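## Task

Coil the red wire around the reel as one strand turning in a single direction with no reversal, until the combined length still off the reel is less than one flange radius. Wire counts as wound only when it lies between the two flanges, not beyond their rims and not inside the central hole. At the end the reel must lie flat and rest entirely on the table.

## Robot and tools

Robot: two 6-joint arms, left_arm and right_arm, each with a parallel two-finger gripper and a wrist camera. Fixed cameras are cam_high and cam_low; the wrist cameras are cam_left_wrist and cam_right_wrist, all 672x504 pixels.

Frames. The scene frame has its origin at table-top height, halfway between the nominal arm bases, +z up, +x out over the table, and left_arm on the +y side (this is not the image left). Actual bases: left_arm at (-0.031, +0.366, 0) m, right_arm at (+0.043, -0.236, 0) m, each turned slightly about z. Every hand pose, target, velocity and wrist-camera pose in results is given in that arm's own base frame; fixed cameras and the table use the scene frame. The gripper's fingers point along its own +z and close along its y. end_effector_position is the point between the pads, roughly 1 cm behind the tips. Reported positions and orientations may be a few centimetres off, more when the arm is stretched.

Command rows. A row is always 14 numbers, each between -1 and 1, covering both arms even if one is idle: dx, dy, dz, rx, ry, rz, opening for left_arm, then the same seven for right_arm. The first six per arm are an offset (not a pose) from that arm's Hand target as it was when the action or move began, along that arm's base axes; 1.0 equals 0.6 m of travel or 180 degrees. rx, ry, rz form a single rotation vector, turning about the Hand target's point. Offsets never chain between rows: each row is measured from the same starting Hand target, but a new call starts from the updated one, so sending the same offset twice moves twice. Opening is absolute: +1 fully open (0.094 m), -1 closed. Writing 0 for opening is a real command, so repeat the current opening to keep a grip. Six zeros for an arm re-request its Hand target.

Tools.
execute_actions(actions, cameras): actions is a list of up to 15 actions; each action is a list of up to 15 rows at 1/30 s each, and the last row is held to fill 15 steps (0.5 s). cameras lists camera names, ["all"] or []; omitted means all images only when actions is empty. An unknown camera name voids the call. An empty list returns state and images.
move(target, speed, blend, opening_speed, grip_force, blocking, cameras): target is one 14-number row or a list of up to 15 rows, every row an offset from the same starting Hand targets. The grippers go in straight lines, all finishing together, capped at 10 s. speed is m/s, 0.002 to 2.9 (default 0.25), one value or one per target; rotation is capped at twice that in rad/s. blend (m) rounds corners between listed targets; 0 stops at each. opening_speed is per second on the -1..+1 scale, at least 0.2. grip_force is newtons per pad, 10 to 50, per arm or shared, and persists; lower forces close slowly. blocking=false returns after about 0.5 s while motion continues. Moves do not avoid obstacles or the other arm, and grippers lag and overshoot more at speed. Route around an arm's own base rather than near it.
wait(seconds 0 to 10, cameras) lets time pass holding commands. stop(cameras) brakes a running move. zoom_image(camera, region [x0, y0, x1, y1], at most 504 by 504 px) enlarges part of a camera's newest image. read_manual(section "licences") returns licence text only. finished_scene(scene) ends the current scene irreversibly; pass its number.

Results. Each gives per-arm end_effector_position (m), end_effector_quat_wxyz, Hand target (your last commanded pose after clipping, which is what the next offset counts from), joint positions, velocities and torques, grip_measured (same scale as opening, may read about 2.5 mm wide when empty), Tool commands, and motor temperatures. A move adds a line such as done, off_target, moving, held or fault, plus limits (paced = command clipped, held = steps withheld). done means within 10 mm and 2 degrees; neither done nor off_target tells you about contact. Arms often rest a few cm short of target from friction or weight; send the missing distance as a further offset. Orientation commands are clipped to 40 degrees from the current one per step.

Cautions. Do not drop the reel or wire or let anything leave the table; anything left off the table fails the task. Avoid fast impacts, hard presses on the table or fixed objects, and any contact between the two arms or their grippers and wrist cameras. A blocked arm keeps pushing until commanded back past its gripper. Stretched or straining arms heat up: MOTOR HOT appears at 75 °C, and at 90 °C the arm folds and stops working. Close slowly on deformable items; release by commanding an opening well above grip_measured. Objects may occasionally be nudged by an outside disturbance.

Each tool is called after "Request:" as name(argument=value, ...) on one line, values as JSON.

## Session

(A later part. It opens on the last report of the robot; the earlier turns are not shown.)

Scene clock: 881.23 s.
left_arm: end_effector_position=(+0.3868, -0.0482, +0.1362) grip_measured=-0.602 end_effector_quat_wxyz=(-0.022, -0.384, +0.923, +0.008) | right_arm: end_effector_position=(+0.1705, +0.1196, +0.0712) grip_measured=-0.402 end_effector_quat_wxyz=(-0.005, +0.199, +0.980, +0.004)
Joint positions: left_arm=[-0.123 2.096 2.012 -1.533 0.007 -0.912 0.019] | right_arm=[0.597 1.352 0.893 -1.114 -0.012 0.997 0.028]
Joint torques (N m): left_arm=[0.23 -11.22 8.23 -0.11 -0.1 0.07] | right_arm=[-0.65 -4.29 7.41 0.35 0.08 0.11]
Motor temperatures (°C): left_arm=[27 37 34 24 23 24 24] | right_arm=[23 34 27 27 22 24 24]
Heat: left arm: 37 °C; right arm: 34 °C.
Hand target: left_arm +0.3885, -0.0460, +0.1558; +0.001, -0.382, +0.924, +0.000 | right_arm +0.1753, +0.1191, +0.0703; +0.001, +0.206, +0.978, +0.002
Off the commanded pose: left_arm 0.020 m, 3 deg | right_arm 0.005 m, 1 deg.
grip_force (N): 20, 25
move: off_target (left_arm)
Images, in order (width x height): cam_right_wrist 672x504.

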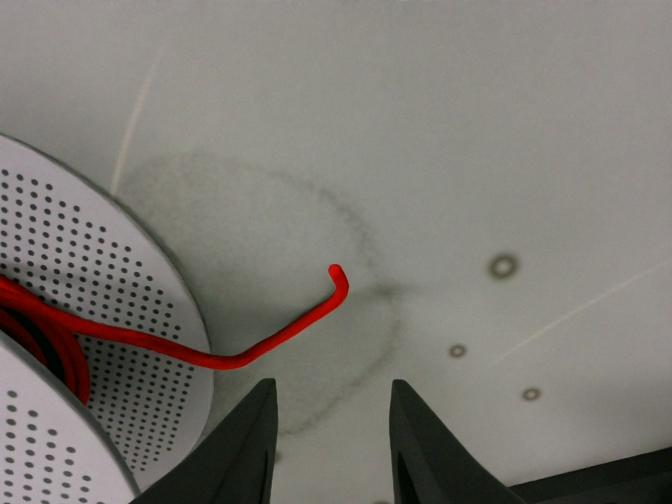

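Request:
move(target=[[0,0,0,0,0,0,-0.6,0.004,0.006,0,0,0,-0.283,-0.4],[0,0,0,0,0,0,-0.6,0.004,0.006,-0.07,0,0,-0.283,-0.4]], cameras=["cam_right_wrist"], speed=0.15)

Scene clock: 889.33 s.
left_arm: end_effector_position=(+0.3868, -0.0482, +0.1362) grip_measured=-0.602 end_effector_quat_wxyz=(-0.022, -0.384, +0.923, +0.008) | right_arm: end_effector_position=(+0.1789, +0.1253, +0.0323) grip_measured=-0.402 end_effector_quat_wxyz=(-0.003, +0.605, +0.796, +0.009)
Joint positions: left_arm=[-0.123 2.096 2.012 -1.533 0.007 -0.912 0.019] | right_arm=[0.597 1.426 0.791 -0.921 -0.012 1.897 0.028]
Joint torques (N m): left_arm=[0.23 -11.22 8.23 -0.12 -0.1 0.07] | right_arm=[0.38 -4.88 5.98 0.3 0.1 0.1]
Heat: left arm: 37 °C; right arm: 34 °C.
Hand target: left_arm +0.3885, -0.0460, +0.1558; +0.001, -0.382, +0.924, +0.000 | right_arm +0.1776, +0.1226, +0.0283; +0.001, +0.607, +0.795, +0.001
Off the commanded pose: left_arm 0.020 m, 3 deg | right_arm 0.005 m, 1 deg.
grip_force (N): 20, 25
move: off_target (left_arm)
Images, in order (width x height): cam_right_wrist 672x504.

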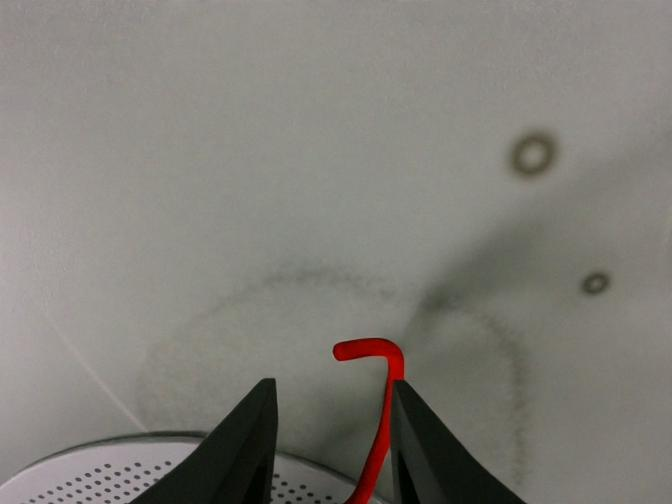

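Request:
move(target=[[0,0,0,0,0,0,-0.6,-0.01,0,-0.006,0,0,0,-0.4],[0,0,0,0,0,0,-0.6,-0.01,0,-0.006,0,0,0,-1]], cameras=["cam_right_wrist","cam_low"], speed=0.05)

Request:
zoom_image(camera="cam_low", region=[370, 218, 470, 290])

Scene clock: 893.53 s.
left_arm: end_effector_position=(+0.3868, -0.0482, +0.1362) grip_measured=-0.602 end_effector_quat_wxyz=(-0.022, -0.384, +0.923, +0.008) | right_arm: end_effector_position=(+0.1735, +0.1250, +0.0269) grip_measured=-0.971 end_effector_quat_wxyz=(-0.005, +0.606, +0.795, +0.005)
Joint positions: left_arm=[-0.123 2.096 2.012 -1.533 0.007 -0.912 0.019] | right_arm=[0.61 1.426 0.768 -0.906 -0.012 1.913 0.001]
Joint torques (N m): left_arm=[0.24 -11.21 8.21 -0.12 -0.1 0.07] | right_arm=[0.62 -5.76 5.59 0.29 0.11 0.12]
Heat: left arm: 37 °C; right arm: 33 °C.
Hand target: left_arm +0.3885, -0.0460, +0.1558; +0.001, -0.382, +0.924, +0.000 | right_arm +0.1716, +0.1226, +0.0246; +0.001, +0.607, +0.795, +0.001
Off the commanded pose: left_arm 0.020 m, 3 deg | right_arm 0.004 m, 1 deg.
grip_force (N): 20, 25
move: off_target (left_arm)
Images, in order (width x height): cam_low 672x504, cam_right_wrist 672x504.

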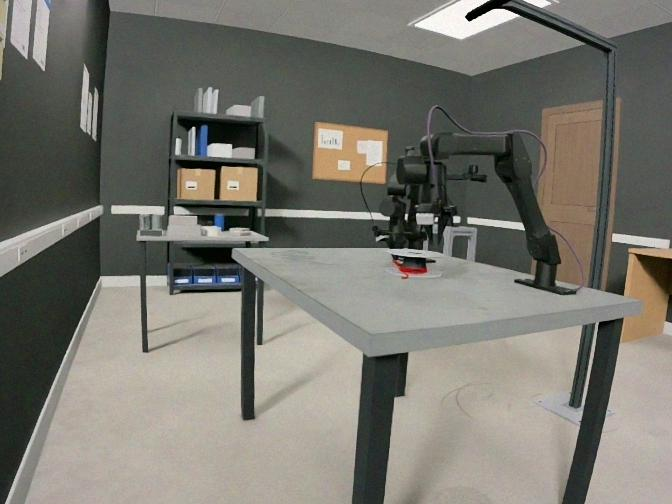

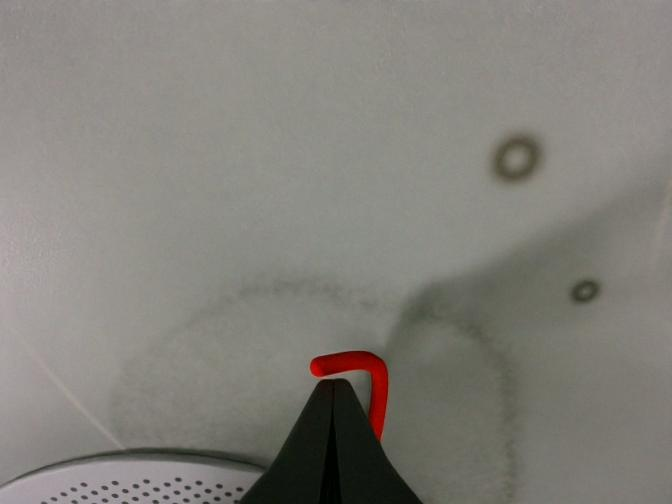

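Scaled by 5.040 from the camera's 672x504 image, which has a finer 960x720 frame.

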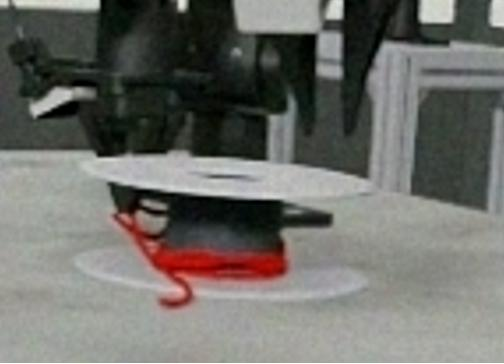

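Request:
move(target=[[0,0,0,0,0,0,-0.6,0,0,0,0,0,0,-0.85],[0,0,0,0,0,0,-0.6,0,0,0.06,0,0,0,-0.85],[0,0,0,0,0,0,-0.6,-0.023,-0.008,0.06,0,0,0,-0.3]], cameras=["cam_right_wrist"], speed=0.07)

Scene clock: 897.10 s.
left_arm: end_effector_position=(+0.3868, -0.0482, +0.1362) grip_measured=-0.602 end_effector_quat_wxyz=(-0.022, -0.384, +0.923, +0.008) | right_arm: end_effector_position=(+0.1647, +0.1243, +0.0612) grip_measured=-0.302 end_effector_quat_wxyz=(-0.002, +0.606, +0.795, +0.013)
Joint positions: left_arm=[-0.123 2.096 2.012 -1.533 0.007 -0.912 0.019] | right_arm=[0.631 1.327 0.834 -1.054 -0.012 1.933 0.033]
Joint torques (N m): left_arm=[0.23 -11.22 8.23 -0.12 -0.1 0.07] | right_arm=[0.61 -6.2 5.75 0.04 0.11 0.1]
Heat: left arm: 37 °C; right arm: 33 °C.
Hand target: left_arm +0.3885, -0.0460, +0.1558; +0.001, -0.382, +0.924, +0.000 | right_arm +0.1578, +0.1178, +0.0607; +0.001, +0.607, +0.795, +0.001
Off the commanded pose: left_arm 0.020 m, 3 deg | right_arm 0.010 m, 1 deg.
grip_force (N): 20, 25
move: off_target (left_arm)
Images, in order (width x height): cam_right_wrist 672x504.

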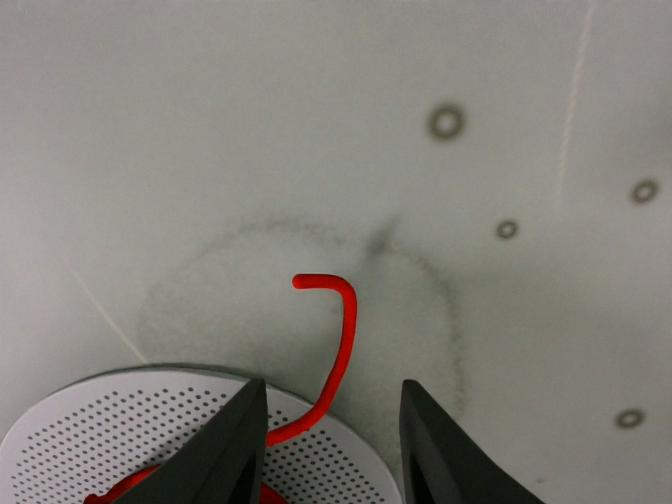

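Request:
move(target=[[0,0,0,0,0,0,-0.6,0,0,-0.058,0,0,0,-0.3],[0,0,0,0,0,0,-0.6,0,0,-0.058,0,0,0,-1]], cameras=["cam_right_wrist"], speed=0.07)

Scene clock: 901.53 s.
left_arm: end_effector_position=(+0.3868, -0.0482, +0.1362) grip_measured=-0.602 end_effector_quat_wxyz=(-0.022, -0.384, +0.923, +0.008) | right_arm: end_effector_position=(+0.1599, +0.1208, +0.0303) grip_measured=-0.971 end_effector_quat_wxyz=(-0.003, +0.606, +0.795, +0.010)
Joint positions: left_arm=[-0.123 2.096 2.012 -1.533 0.007 -0.912 0.019] | right_arm=[0.631 1.352 0.723 -0.924 -0.012 1.934 0.001]
Joint torques (N m): left_arm=[0.23 -11.22 8.23 -0.11 -0.1 0.07] | right_arm=[0.64 -4.07 5.74 0.32 0.11 0.11]
Heat: left arm: 37 °C; right arm: 33 °C.
Hand target: left_arm +0.3885, -0.0460, +0.1558; +0.001, -0.382, +0.924, +0.000 | right_arm +0.1578, +0.1178, +0.0258; +0.001, +0.607, +0.795, +0.001
Off the commanded pose: left_arm 0.020 m, 3 deg | right_arm 0.006 m, 1 deg.
grip_force (N): 20, 25
move: off_target (left_arm)
Images, in order (width x height): cam_right_wrist 672x504.

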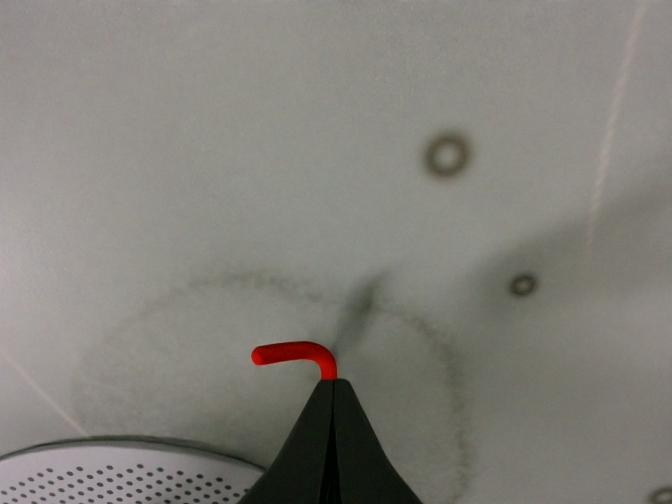

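Request:
move(target=[[0,0,0,0,0,0,-0.6,0,0,0.01,0,0,0,-0.4],[0,0,0,0,0,0,-0.6,0,0,-0.017,0,0,0,-0.4],[0,0,0,0,0,0,-0.6,0,0,-0.017,0,0,0,-1]], cameras=["cam_right_wrist"], speed=0.07)

Scene clock: 905.90 s.
left_arm: end_effector_position=(+0.3868, -0.0482, +0.1362) grip_measured=-0.602 end_effector_quat_wxyz=(-0.022, -0.384, +0.923, +0.008) | right_arm: end_effector_position=(+0.1604, +0.1212, +0.0204) grip_measured=-0.971 end_effector_quat_wxyz=(-0.003, +0.606, +0.795, +0.011)
Joint positions: left_arm=[-0.123 2.096 2.012 -1.533 0.007 -0.912 0.019] | right_arm=[0.631 1.371 0.695 -0.875 -0.012 1.934 0.001]
Joint torques (N m): left_arm=[0.24 -11.22 8.21 -0.11 -0.1 0.07] | right_arm=[0.58 -4.14 5.57 0.31 0.12 0.11]
Heat: left arm: 37 °C; right arm: 33 °C.
Hand target: left_arm +0.3885, -0.0460, +0.1558; +0.001, -0.382, +0.924, +0.000 | right_arm +0.1578, +0.1179, +0.0157; +0.001, +0.607, +0.795, +0.001
Off the commanded pose: left_arm 0.020 m, 3 deg | right_arm 0.006 m, 1 deg.
grip_force (N): 20, 25
move: off_target (left_arm)
Images, in order (width x height): cam_right_wrist 672x504.

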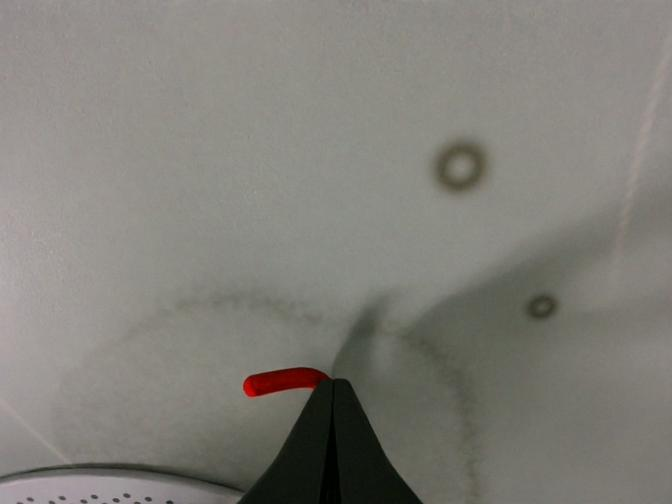

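Request:
move(target=[[0,0,0,0,0,0,-0.6,0,0,0,0,0,0,-0.8],[0,0,0,0,0,0,-0.6,0,0,0.085,0,0,0,-0.5],[0,0,0,0,0,0,-0.6,0.012,-0.025,0.085,0,0,0,-0.3]], cameras=["cam_right_wrist"], speed=0.07)

Scene clock: 912.13 s.
left_arm: end_effector_position=(+0.3868, -0.0482, +0.1362) grip_measured=-0.602 end_effector_quat_wxyz=(-0.022, -0.384, +0.923, +0.008) | right_arm: end_effector_position=(+0.1635, +0.1064, +0.0601) grip_measured=-0.302 end_effector_quat_wxyz=(-0.006, +0.608, +0.794, -0.001)
Joint positions: left_arm=[-0.123 2.096 2.012 -1.533 0.007 -0.912 0.019] | right_arm=[0.561 1.313 0.819 -1.083 -0.012 1.867 0.033]
Joint torques (N m): left_arm=[0.23 -11.21 8.23 -0.11 -0.1 0.07] | right_arm=[-0.76 -6.26 8.13 -0.01 0.1 -0.1]
Heat: left arm: 38 °C; right arm: 33 °C.
Hand target: left_arm +0.3885, -0.0460, +0.1558; +0.001, -0.382, +0.924, +0.000 | right_arm +0.1651, +0.1028, +0.0667; +0.002, +0.607, +0.795, +0.001
Off the commanded pose: left_arm 0.020 m, 3 deg | right_arm 0.008 m, 1 deg.
grip_force (N): 20, 25
move: off_target (left_arm)
Images, in order (width x height): cam_right_wrist 672x504.

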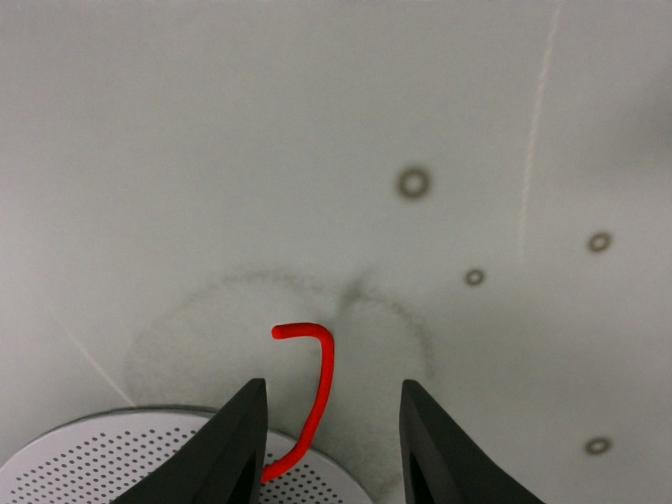

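Request:
move(target=[[0,0,0,0,0,0,-0.6,0,0,-0.03,0,0,0,-0.3]], cameras=["cam_right_wrist","cam_low"], speed=0.07)

Request:
zoom_image(camera="cam_low", region=[370, 218, 470, 290])

Scene clock: 914.27 s.
left_arm: end_effector_position=(+0.3868, -0.0482, +0.1362) grip_measured=-0.602 end_effector_quat_wxyz=(-0.022, -0.384, +0.923, +0.008) | right_arm: end_effector_position=(+0.1653, +0.1075, +0.0522) grip_measured=-0.302 end_effector_quat_wxyz=(-0.003, +0.607, +0.794, +0.007)
Joint positions: left_arm=[-0.123 2.096 2.012 -1.533 0.007 -0.912 0.019] | right_arm=[0.561 1.313 0.787 -1.034 -0.012 1.867 0.033]
Joint torques (N m): left_arm=[0.21 -11.22 8.21 -0.11 -0.09 0.07] | right_arm=[-0.72 -4.49 5.93 0.31 0.1 -0.13]
Heat: left arm: 38 °C; right arm: 33 °C.
Hand target: left_arm +0.3885, -0.0460, +0.1558; +0.001, -0.382, +0.924, +0.000 | right_arm +0.1651, +0.1028, +0.0487; +0.001, +0.607, +0.795, +0.001
Off the commanded pose: left_arm 0.020 m, 3 deg | right_arm 0.006 m, 1 deg.
grip_force (N): 20, 25
move: off_target (left_arm)
Images, in order (width x height): cam_low 672x504, cam_right_wrist 672x504.

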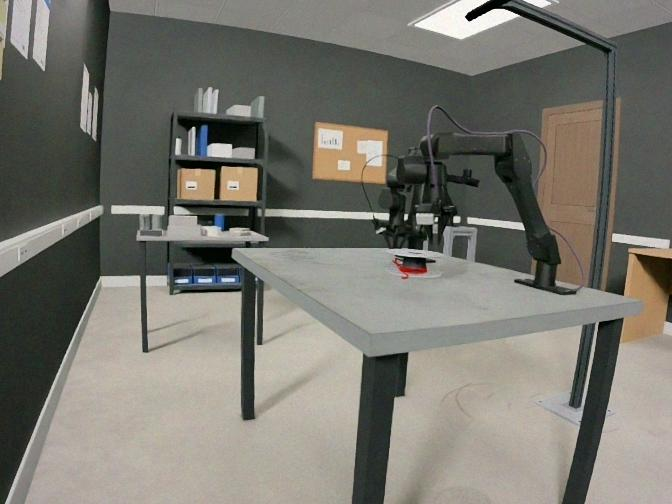

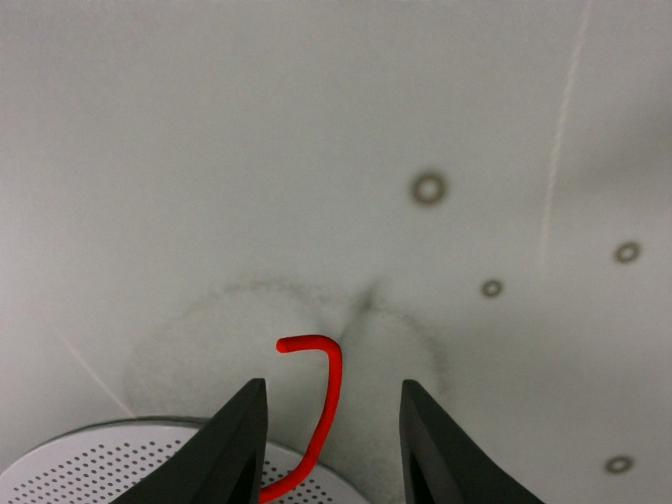

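Scaled by 5.040 from the camera's 672x504 image, which has a finer 960x720 frame.

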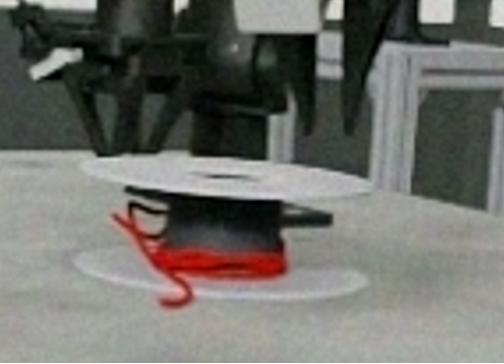

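Request:
move(target=[[0,0,0,0,0,0,-0.6,-0.009,0.042,-0.03,0,0,0,-0.3]], cameras=["cam_right_wrist"], speed=0.07)

Scene clock: 919.50 s.
left_arm: end_effector_position=(+0.3868, -0.0482, +0.1362) grip_measured=-0.602 end_effector_quat_wxyz=(-0.022, -0.384, +0.923, +0.008) | right_arm: end_effector_position=(+0.1620, +0.1313, +0.0356) grip_measured=-0.302 end_effector_quat_wxyz=(-0.003, +0.606, +0.796, +0.011)
Joint positions: left_arm=[-0.123 2.096 2.012 -1.533 0.007 -0.912 0.019] | right_arm=[0.666 1.375 0.764 -0.94 -0.012 1.968 0.033]
Joint torques (N m): left_arm=[0.23 -11.21 8.23 -0.11 -0.09 0.07] | right_arm=[0.53 -4.33 5.74 0.34 0.11 0.1]
Heat: left arm: 38 °C; right arm: 32 °C.
Hand target: left_arm +0.3885, -0.0460, +0.1558; +0.001, -0.382, +0.924, +0.000 | right_arm +0.1596, +0.1280, +0.0306; +0.001, +0.607, +0.795, +0.001
Off the commanded pose: left_arm 0.020 m, 3 deg | right_arm 0.006 m, 1 deg.
grip_force (N): 20, 25
move: off_target (left_arm)
Images, in order (width x height): cam_right_wrist 672x504.

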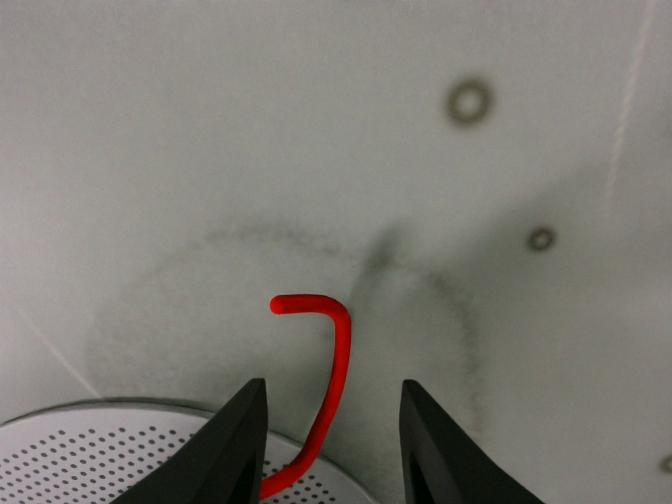

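Request:
move(target=[[0,0,0,0,0,0,-0.6,-0.002,0.003,-0.041,0,0,0,-0.3],[0,0,0,0,0,0,-0.6,-0.002,0.003,-0.041,0,0,0,-1]], cameras=["cam_right_wrist"], speed=0.07)

Scene clock: 923.67 s.
left_arm: end_effector_position=(+0.3868, -0.0482, +0.1362) grip_measured=-0.602 end_effector_quat_wxyz=(-0.022, -0.384, +0.923, +0.008) | right_arm: end_effector_position=(+0.1611, +0.1332, +0.0108) grip_measured=-0.898 end_effector_quat_wxyz=(-0.003, +0.606, +0.795, +0.011)
Joint positions: left_arm=[-0.123 2.096 2.012 -1.533 0.007 -0.912 0.019] | right_arm=[0.676 1.425 0.695 -0.822 -0.012 1.979 0.005]
Joint torques (N m): left_arm=[0.21 -11.22 8.21 -0.11 -0.1 0.06] | right_arm=[0.66 -4.45 5.53 0.31 0.1 0.11]
Heat: left arm: 38 °C; right arm: 32 °C.
Hand target: left_arm +0.3885, -0.0460, +0.1558; +0.001, -0.382, +0.924, +0.000 | right_arm +0.1584, +0.1298, +0.0060; +0.001, +0.607, +0.795, +0.001
Off the commanded pose: left_arm 0.020 m, 3 deg | right_arm 0.006 m, 1 deg.
grip_force (N): 20, 25
move: off_target (left_arm)
Images, in order (width x height): cam_right_wrist 672x504.

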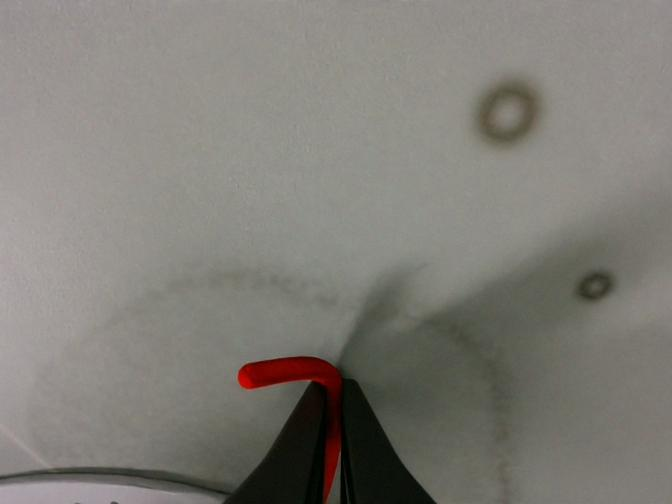

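Request:
move(target=[[0,0,0,0,0,0,-0.6,0,0,0.057,0,0,0,-1],[0,0,0,0,0,0,-0.6,-0.068,0.028,0.06,0,0,0.167,-1],[0,0,0,0,0,0,-0.6,-0.11,0.112,0.06,0,0,0.333,-1]], cameras=["cam_right_wrist","cam_low","cam_high"], speed=0.07, blend=[0.005,0.01,0])

Request:
zoom_image(camera="cam_low", region=[370, 218, 470, 290])

Request:
zoom_image(camera="cam_high", region=[200, 180, 440, 340])

Scene clock: 933.67 s.
left_arm: end_effector_position=(+0.3868, -0.0482, +0.1362) grip_measured=-0.602 end_effector_quat_wxyz=(-0.022, -0.384, +0.923, +0.008) | right_arm: end_effector_position=(+0.0900, +0.1917, +0.0388) grip_measured=-0.900 end_effector_quat_wxyz=(-0.005, +0.139, +0.990, +0.000)
Joint positions: left_arm=[-0.123 2.096 2.012 -1.533 0.007 -0.912 0.019] | right_arm=[1.12 1.407 0.803 -0.97 -0.009 1.399 0.005]
Joint torques (N m): left_arm=[0.23 -11.21 8.21 -0.11 -0.1 0.06] | right_arm=[0.68 -4.45 9.02 0.17 0.05 -0.12]
Heat: left arm: 38 °C; right arm: 32 °C.
Hand target: left_arm +0.3885, -0.0460, +0.1558; +0.001, -0.382, +0.924, +0.000 | right_arm +0.0924, +0.1971, +0.0421; +0.001, +0.129, +0.992, +0.002
Off the commanded pose: left_arm 0.020 m, 3 deg | right_arm 0.007 m, 1 deg.
grip_force (N): 20, 25
move: off_target (left_arm)
Images, in order (width x height): cam_high 672x504, cam_low 672x504, cam_right_wrist 672x504.

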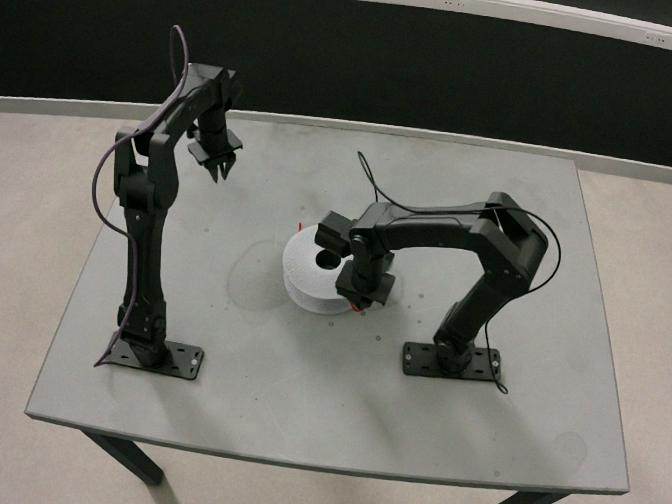

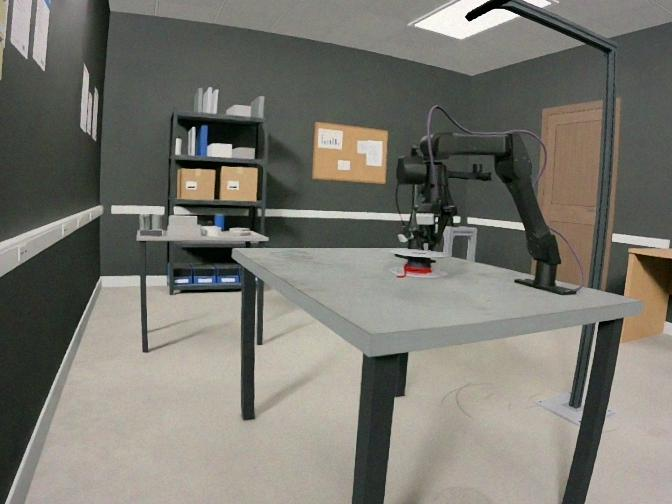

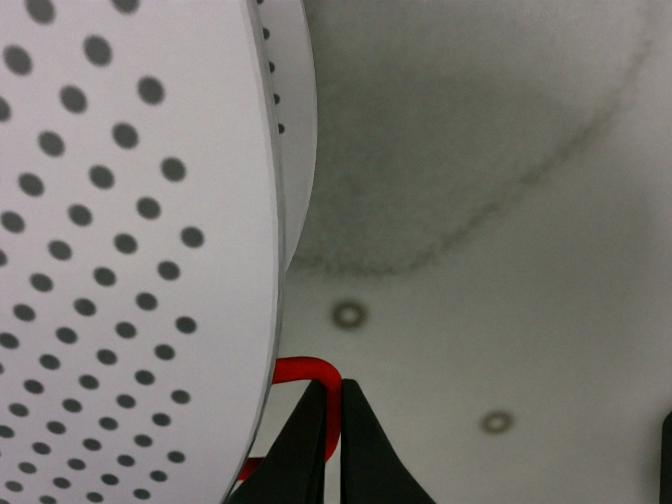

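Scaled by 5.040 from the camera's 672x504 image, which has a finer 960x720 frame.

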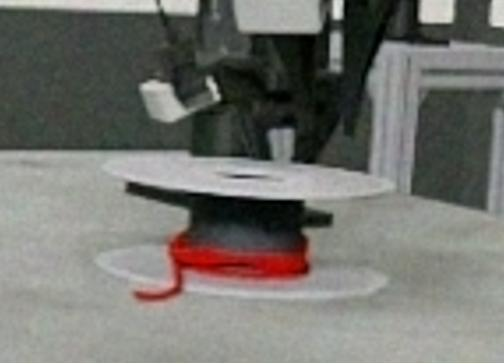

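Scaled by 2.100 from the camera's 672x504 image, which has a finer 960x720 frame.

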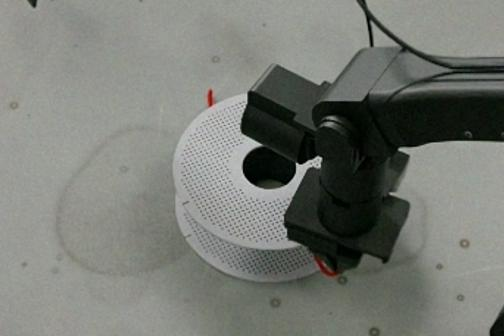

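Request:
move(target=[[0,0,0,0,0,0,-0.6,0.005,0.004,0,0,0,0,-1],[0,0,0,0,0,0,-0.6,0.005,0.004,0,0,0,0,-0.7],[0,0,0,0,0,0,-0.6,-0.03,-0.03,0,0,0,0,-0.7],[0,0,0,0,0,0,-0.6,-0.03,-0.03,0.12,0,0,0,-0.7]], cameras=["cam_right_wrist","cam_low","cam_high"], speed=0.05, opening_speed=0.4)

Request:
zoom_image(camera="cam_high", region=[200, 180, 440, 340])

Scene clock: 941.37 s.
left_arm: end_effector_position=(+0.3868, -0.0482, +0.1362) grip_measured=-0.602 end_effector_quat_wxyz=(-0.022, -0.384, +0.923, +0.008) | right_arm: end_effector_position=(+0.0742, +0.1781, +0.1053) grip_measured=-0.702 end_effector_quat_wxyz=(-0.006, +0.129, +0.992, -0.007)
Joint positions: left_arm=[-0.123 2.096 2.012 -1.533 0.007 -0.912 0.019] | right_arm=[1.163 1.284 0.98 -1.283 -0.008 1.423 0.014]
Joint torques (N m): left_arm=[0.21 -11.21 8.21 -0.12 -0.1 0.06] | right_arm=[0.73 -5.91 9.17 -0.03 0.05 0.1]
Heat: left arm: 38 °C; right arm: 32 °C.
Hand target: left_arm +0.3885, -0.0460, +0.1558; +0.001, -0.382, +0.924, +0.000 | right_arm +0.0744, +0.1790, +0.1140; +0.001, +0.129, +0.992, +0.001
Off the commanded pose: left_arm 0.020 m, 3 deg | right_arm 0.009 m, 1 deg.
grip_force (N): 20, 25
move: off_target (left_arm)
Images, in order (width x height): cam_high 672x504, cam_low 672x504, cam_right_wrist 672x504.

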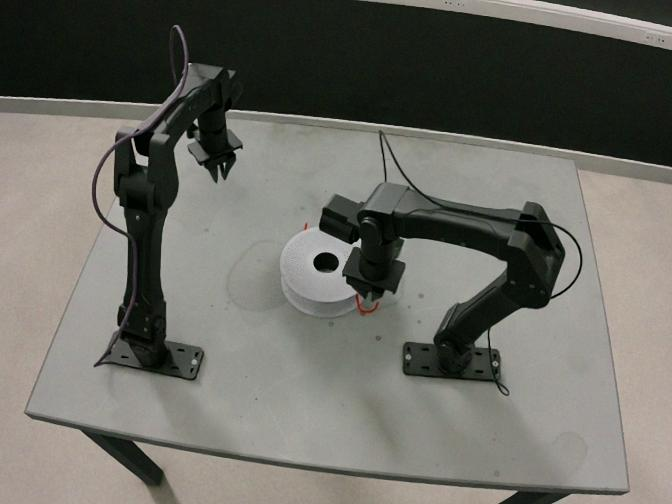

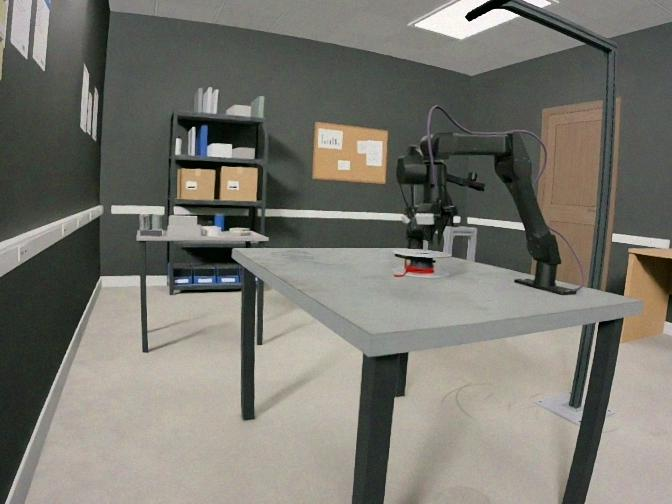

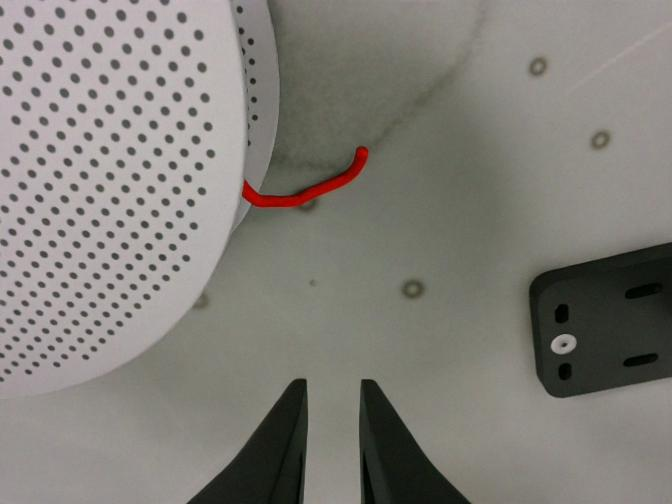

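Scaled by 2.100 from the camera's 672x504 image, which has a finer 960x720 frame.

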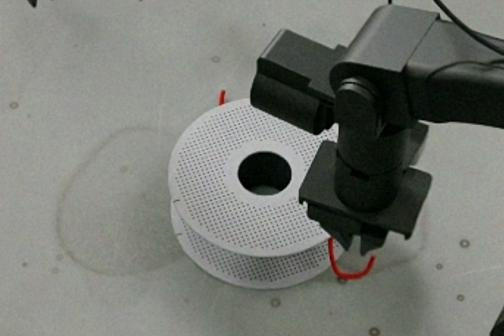

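Request:
execute_actions(actions=[])

Scene clock: 947.67 s.
left_arm: end_effector_position=(+0.3868, -0.0482, +0.1362) grip_measured=-0.602 end_effector_quat_wxyz=(-0.022, -0.384, +0.923, +0.008) | right_arm: end_effector_position=(+0.0742, +0.1780, +0.1053) grip_measured=-0.702 end_effector_quat_wxyz=(-0.006, +0.129, +0.992, -0.007)
Joint positions: left_arm=[-0.123 2.096 2.012 -1.533 0.007 -0.912 0.019] | right_arm=[1.163 1.284 0.98 -1.283 -0.008 1.423 0.014]
Joint velocities: within noise
Joint torques (N m): left_arm=[0.21 -11.21 8.23 -0.12 -0.1 0.07] | right_arm=[0.81 -6.02 9.1 -0.01 0.03 0.09]
Motor temperatures (°C): left_arm=[27 39 35 24 23 24 24] | right_arm=[22 32 28 27 22 24 24]
Heat: left arm: 39 °C; right arm: 32 °C.
Hand target: left_arm +0.3885, -0.0460, +0.1558; +0.001, -0.382, +0.924, +0.000 | right_arm +0.0744, +0.1791, +0.1140; +0.001, +0.129, +0.992, +0.001
Tool commands: left_gripper/opening=-0.6 right_gripper/opening=-0.7
Off the commanded pose: left_arm 0.020 m, 3 deg | right_arm 0.009 m, 1 deg.
grip_force (N): 20, 25

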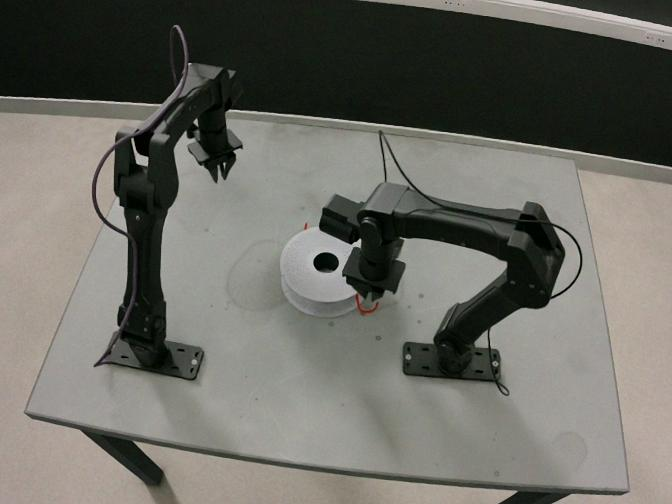

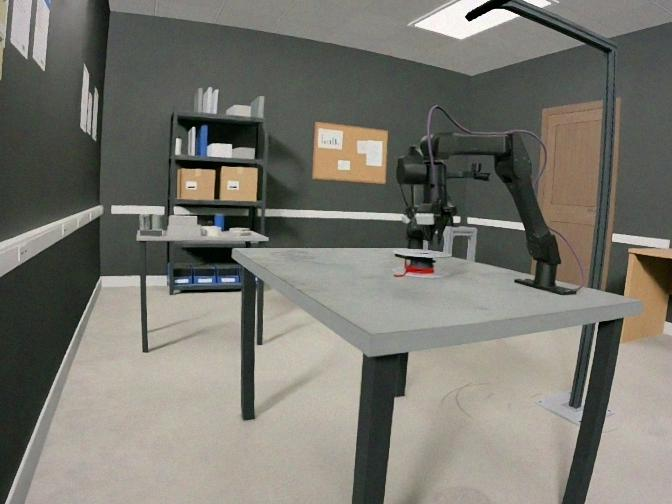

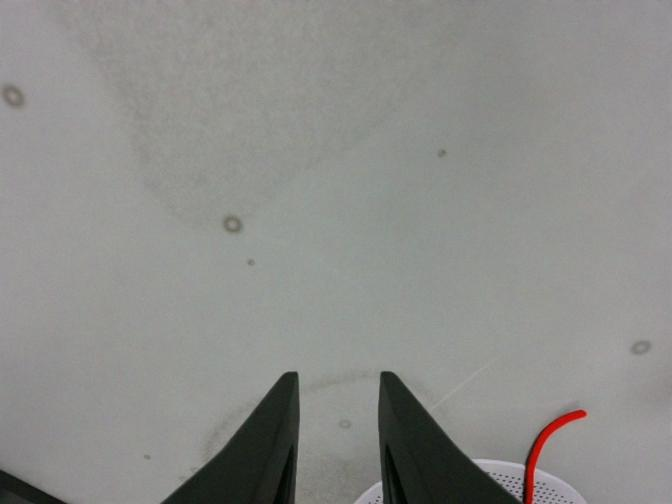

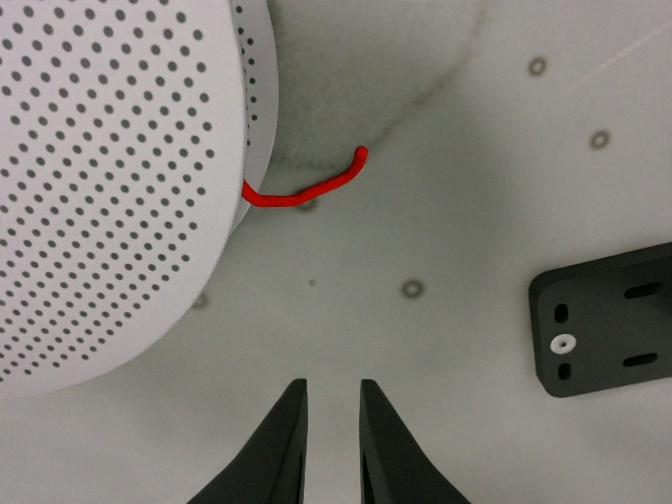

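Request:
zoom_image(camera="cam_left_wrist", region=[340, 380, 640, 504])

Request:
zoom_image(camera="cam_low", region=[370, 218, 470, 290])

Request:
zoom_image(camera="cam_high", region=[240, 200, 420, 340])

Scaled by 1.680 from the camera's 672x504 image, which has a finer 960x720 frame.

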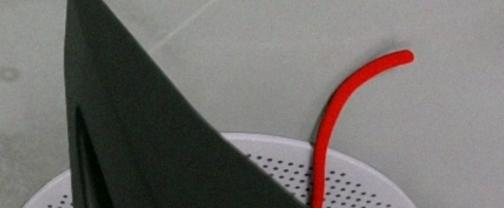

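Scaled by 5.040 from the camera's 672x504 image, which has a finer 960x720 frame.

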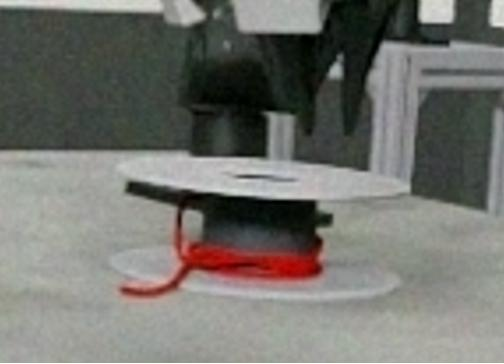

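Scaled by 2.800 from the camera's 672x504 image, which has a finer 960x720 frame.

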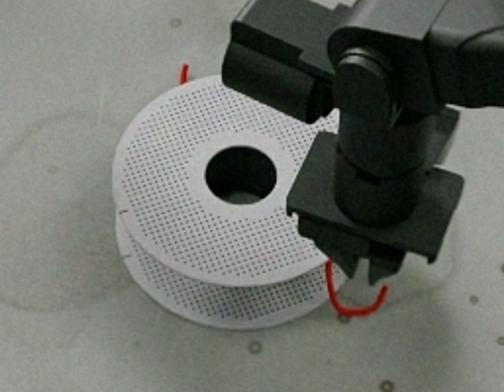

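Request:
move(target=[[0,0,0,0,0,0,-0.6,0,0,0.143,0,0,0,-0.6],[0,0,0,0,0,0,-0.6,0.176,0.143,0.143,0,0,0.8056,-0.6]], speed=0.3)

Request:
move(target=[[-0.314,-0.057,0.024,0.0814,-0.401,-0.3225,-1,0,0,0,0,0,0,-0.6],[-0.4475,-0.35,-0.06,0.0814,-0.401,-0.3225,-1,0,0,0,0,0,0,-0.6]], speed=0.3, cameras=["cam_high","cam_left_wrist","cam_right_wrist"])

Scene clock: 970.93 s.
left_arm: end_effector_position=(+0.3868, -0.0482, +0.1362) grip_measured=-0.602 end_effector_quat_wxyz=(-0.022, -0.384, +0.923, +0.008) | right_arm: end_effector_position=(+0.1758, +0.2651, +0.1987) grip_measured=-0.602 end_effector_quat_wxyz=(-0.022, +0.906, -0.422, -0.001)
Joint positions: left_arm=[-0.123 2.096 2.012 -1.533 0.007 -0.912 0.019] | right_arm=[0.977 1.743 1.785 -1.57 -0.01 -1.293 0.019]
Joint torques (N m): left_arm=[0.23 -11.21 8.2 -0.11 -0.1 0.06] | right_arm=[-0.79 -7.61 9.11 0.16 0.06 -0.1]
Heat: left arm: 39 °C; right arm: 32 °C.
Hand target: left_arm +0.3885, -0.0460, +0.1558; +0.001, -0.382, +0.924, +0.000 | right_arm +0.1800, +0.2648, +0.1998; +0.001, +0.907, -0.421, -0.001
Off the commanded pose: left_arm 0.020 m, 3 deg | right_arm 0.004 m, 3 deg.
joint sent to its limit (right arm) — joint 4 (wrist pitch), lower limit. The joint targets still meet the commanded pose.
grip_force (N): 20, 25
move: off_target (left_arm, right_arm)

Scene clock: 976.40 s.
left_arm: end_effector_position=(+0.1167, -0.2534, +0.1102) grip_measured=-0.995 end_effector_quat_wxyz=(+0.552, +0.172, +0.808, -0.109) | right_arm: end_effector_position=(+0.1758, +0.2651, +0.1987) grip_measured=-0.602 end_effector_quat_wxyz=(-0.022, +0.906, -0.422, -0.001)
Joint positions: left_arm=[-1.774 1.282 0.487 -0.304 -1.148 -1.048 0] | right_arm=[0.977 1.743 1.785 -1.57 -0.01 -1.294 0.019]
Joint torques (N m): left_arm=[0.59 -2.02 8.12 0.63 -0.86 -0.06] | right_arm=[-0.84 -7.69 9.09 0.16 0.03 -0.12]
Heat: left arm: 39 °C; right arm: 32 °C.
Hand target: left_arm +0.1199, -0.2559, +0.1198; +0.563, +0.157, +0.804, -0.110 | right_arm +0.1800, +0.2648, +0.1998; +0.001, +0.907, -0.421, -0.001
Off the commanded pose: left_arm 0.011 m, 2 deg | right_arm 0.004 m, 3 deg.
joint sent to its limit (right arm) — joint 4 (wrist pitch), lower limit. The joint targets still meet the commanded pose.
grip_force (N): 20, 25
move: off_target (left_arm, right_arm)
Images, in order (width x height): cam_high 672x504, cam_left_wrist 672x504, cam_right_wrist 672x504.

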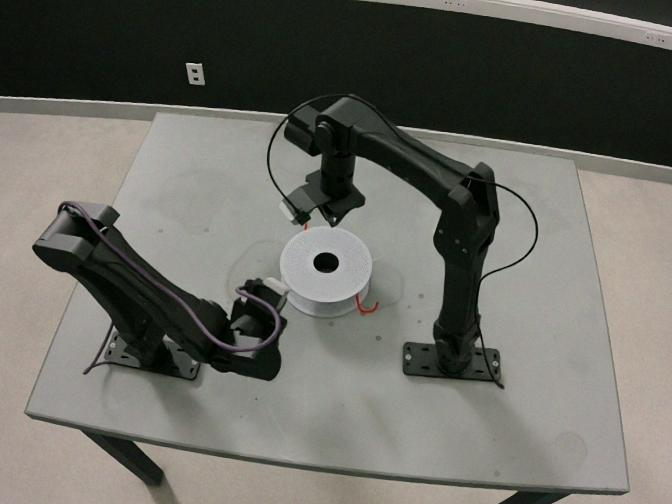

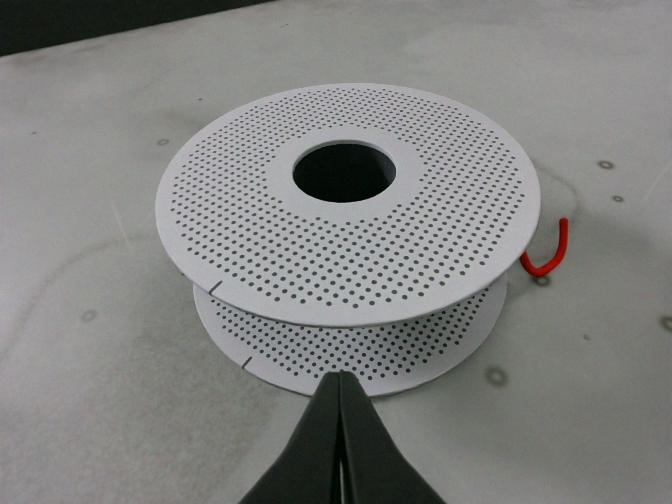

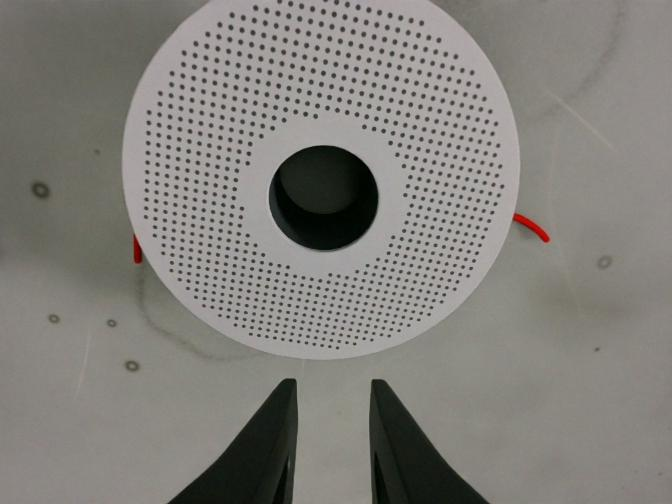

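Request:
move(target=[0,0,0,0,0,0,-1,0,0,-0.125,0,0,0,-0.6], speed=0.25, cameras=["cam_right_wrist"])

Scene clock: 979.60 s.
left_arm: end_effector_position=(+0.1168, -0.2531, +0.1101) grip_measured=-0.995 end_effector_quat_wxyz=(+0.552, +0.171, +0.808, -0.109) | right_arm: end_effector_position=(+0.1772, +0.2668, +0.1308) grip_measured=-0.602 end_effector_quat_wxyz=(-0.005, +0.907, -0.422, -0.004)
Joint positions: left_arm=[-1.774 1.282 0.487 -0.307 -1.148 -1.05 0] | right_arm=[0.977 1.746 1.517 -1.333 -0.009 -1.294 0.019]
Joint torques (N m): left_arm=[0.58 -2 8.17 0.64 -0.85 -0.1] | right_arm=[-0.69 -8.54 6.3 0.34 0.02 -0.11]
Heat: left arm: 38 °C; right arm: 32 °C.
Hand target: left_arm +0.1199, -0.2559, +0.1198; +0.563, +0.156, +0.804, -0.110 | right_arm +0.1801, +0.2648, +0.1248; +0.001, +0.907, -0.421, -0.001
Off the commanded pose: left_arm 0.011 m, 2 deg | right_arm 0.007 m, 1 deg.
grip_force (N): 20, 25
move: off_target (left_arm)
Images, in order (width x height): cam_right_wrist 672x504.

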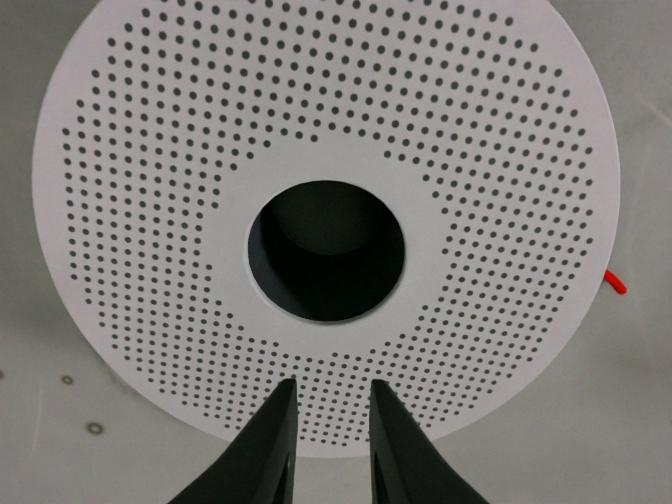

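Request:
move(target=[[0,0,0,0,0,0,-1,-0.0168,0.012,0,0,0,0,-0.6],[0,0,0,0,0,0,-1,-0.0168,0.012,-0.123,0,0,0,-0.6]], speed=0.12, cameras=["cam_right_wrist","cam_high"])

Request:
move(target=[0,0,0,0,0,0,-1,0,0,0,0,0,0,-0.1], opening_speed=0.5, cameras=["cam_right_wrist"])

Scene clock: 983.57 s.
left_arm: end_effector_position=(+0.1168, -0.2531, +0.1101) grip_measured=-0.995 end_effector_quat_wxyz=(+0.552, +0.171, +0.808, -0.109) | right_arm: end_effector_position=(+0.1714, +0.2732, +0.0579) grip_measured=-0.602 end_effector_quat_wxyz=(-0.006, +0.908, -0.419, -0.003)
Joint positions: left_arm=[-1.774 1.282 0.487 -0.307 -1.148 -1.05 0] | right_arm=[1.003 1.788 1.275 -1.046 -0.007 -1.273 0.019]
Joint torques (N m): left_arm=[0.59 -2.02 8.18 0.65 -0.85 -0.1] | right_arm=[0.35 -8.49 6.08 0.35 0.02 0.1]
Heat: left arm: 38 °C; right arm: 32 °C.
Hand target: left_arm +0.1199, -0.2559, +0.1198; +0.563, +0.156, +0.804, -0.110 | right_arm +0.1699, +0.2721, +0.0510; +0.001, +0.907, -0.421, -0.001
Off the commanded pose: left_arm 0.011 m, 2 deg | right_arm 0.007 m, 1 deg.
grip_force (N): 20, 25
move: off_target (left_arm)
Images, in order (width x height): cam_high 672x504, cam_right_wrist 672x504.

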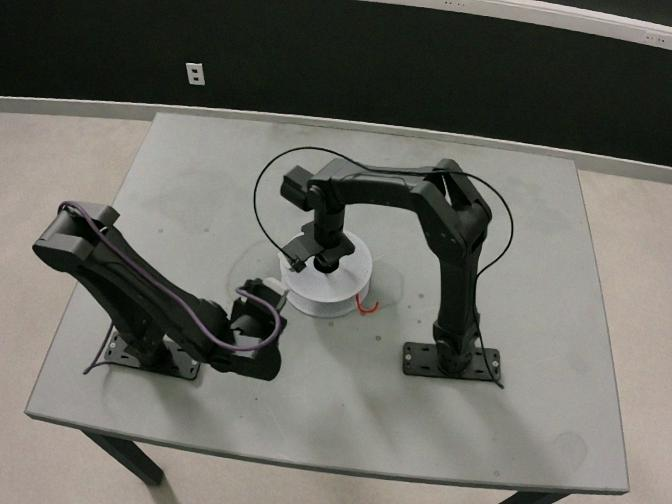

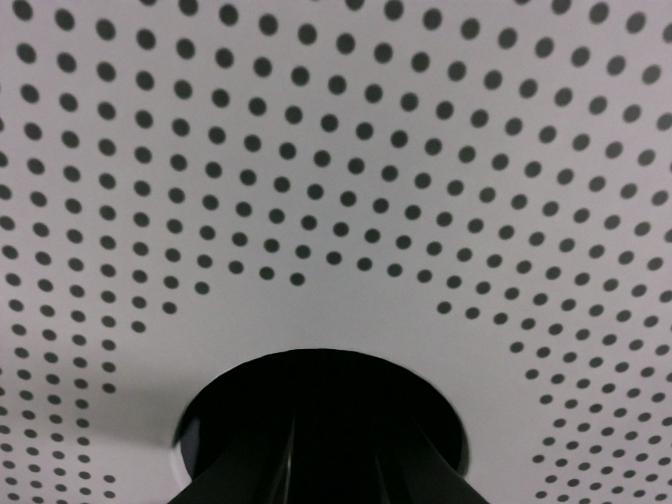

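Scene clock: 984.80 s.
left_arm: end_effector_position=(+0.1168, -0.2531, +0.1101) grip_measured=-0.995 end_effector_quat_wxyz=(+0.552, +0.171, +0.808, -0.109) | right_arm: end_effector_position=(+0.1715, +0.2734, +0.0622) grip_measured=-0.121 end_effector_quat_wxyz=(-0.012, +0.907, -0.421, -0.002)
Joint positions: left_arm=[-1.774 1.282 0.487 -0.307 -1.148 -1.05 0] | right_arm=[1.003 1.775 1.276 -1.05 -0.007 -1.269 0.041]
Joint torques (N m): left_arm=[0.57 -2.02 8.18 0.64 -0.86 -0.1] | right_arm=[0.43 -7.41 5.97 0.43 0.04 0.05]
Heat: left arm: 38 °C; right arm: 32 °C.
Hand target: left_arm +0.1199, -0.2559, +0.1198; +0.563, +0.156, +0.804, -0.110 | right_arm +0.1700, +0.2721, +0.0511; +0.001, +0.907, -0.421, -0.001
Off the commanded pose: left_arm 0.011 m, 2 deg | right_arm 0.011 m, 1 deg.
grip_force (N): 20, 25
move: off_target (left_arm, right_arm)
Images, in order (width x height): cam_right_wrist 672x504.

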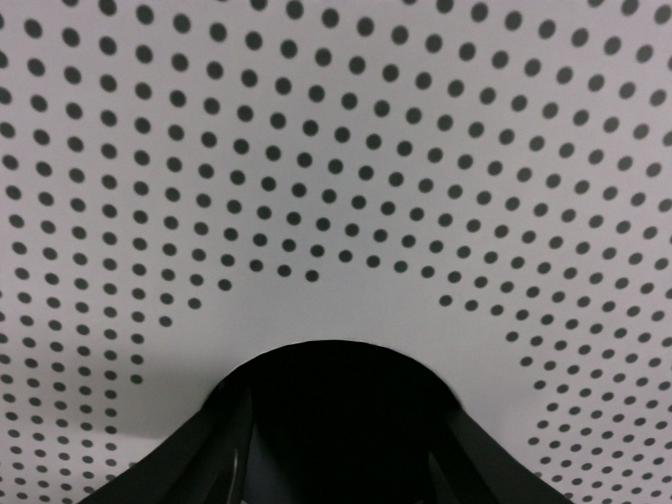

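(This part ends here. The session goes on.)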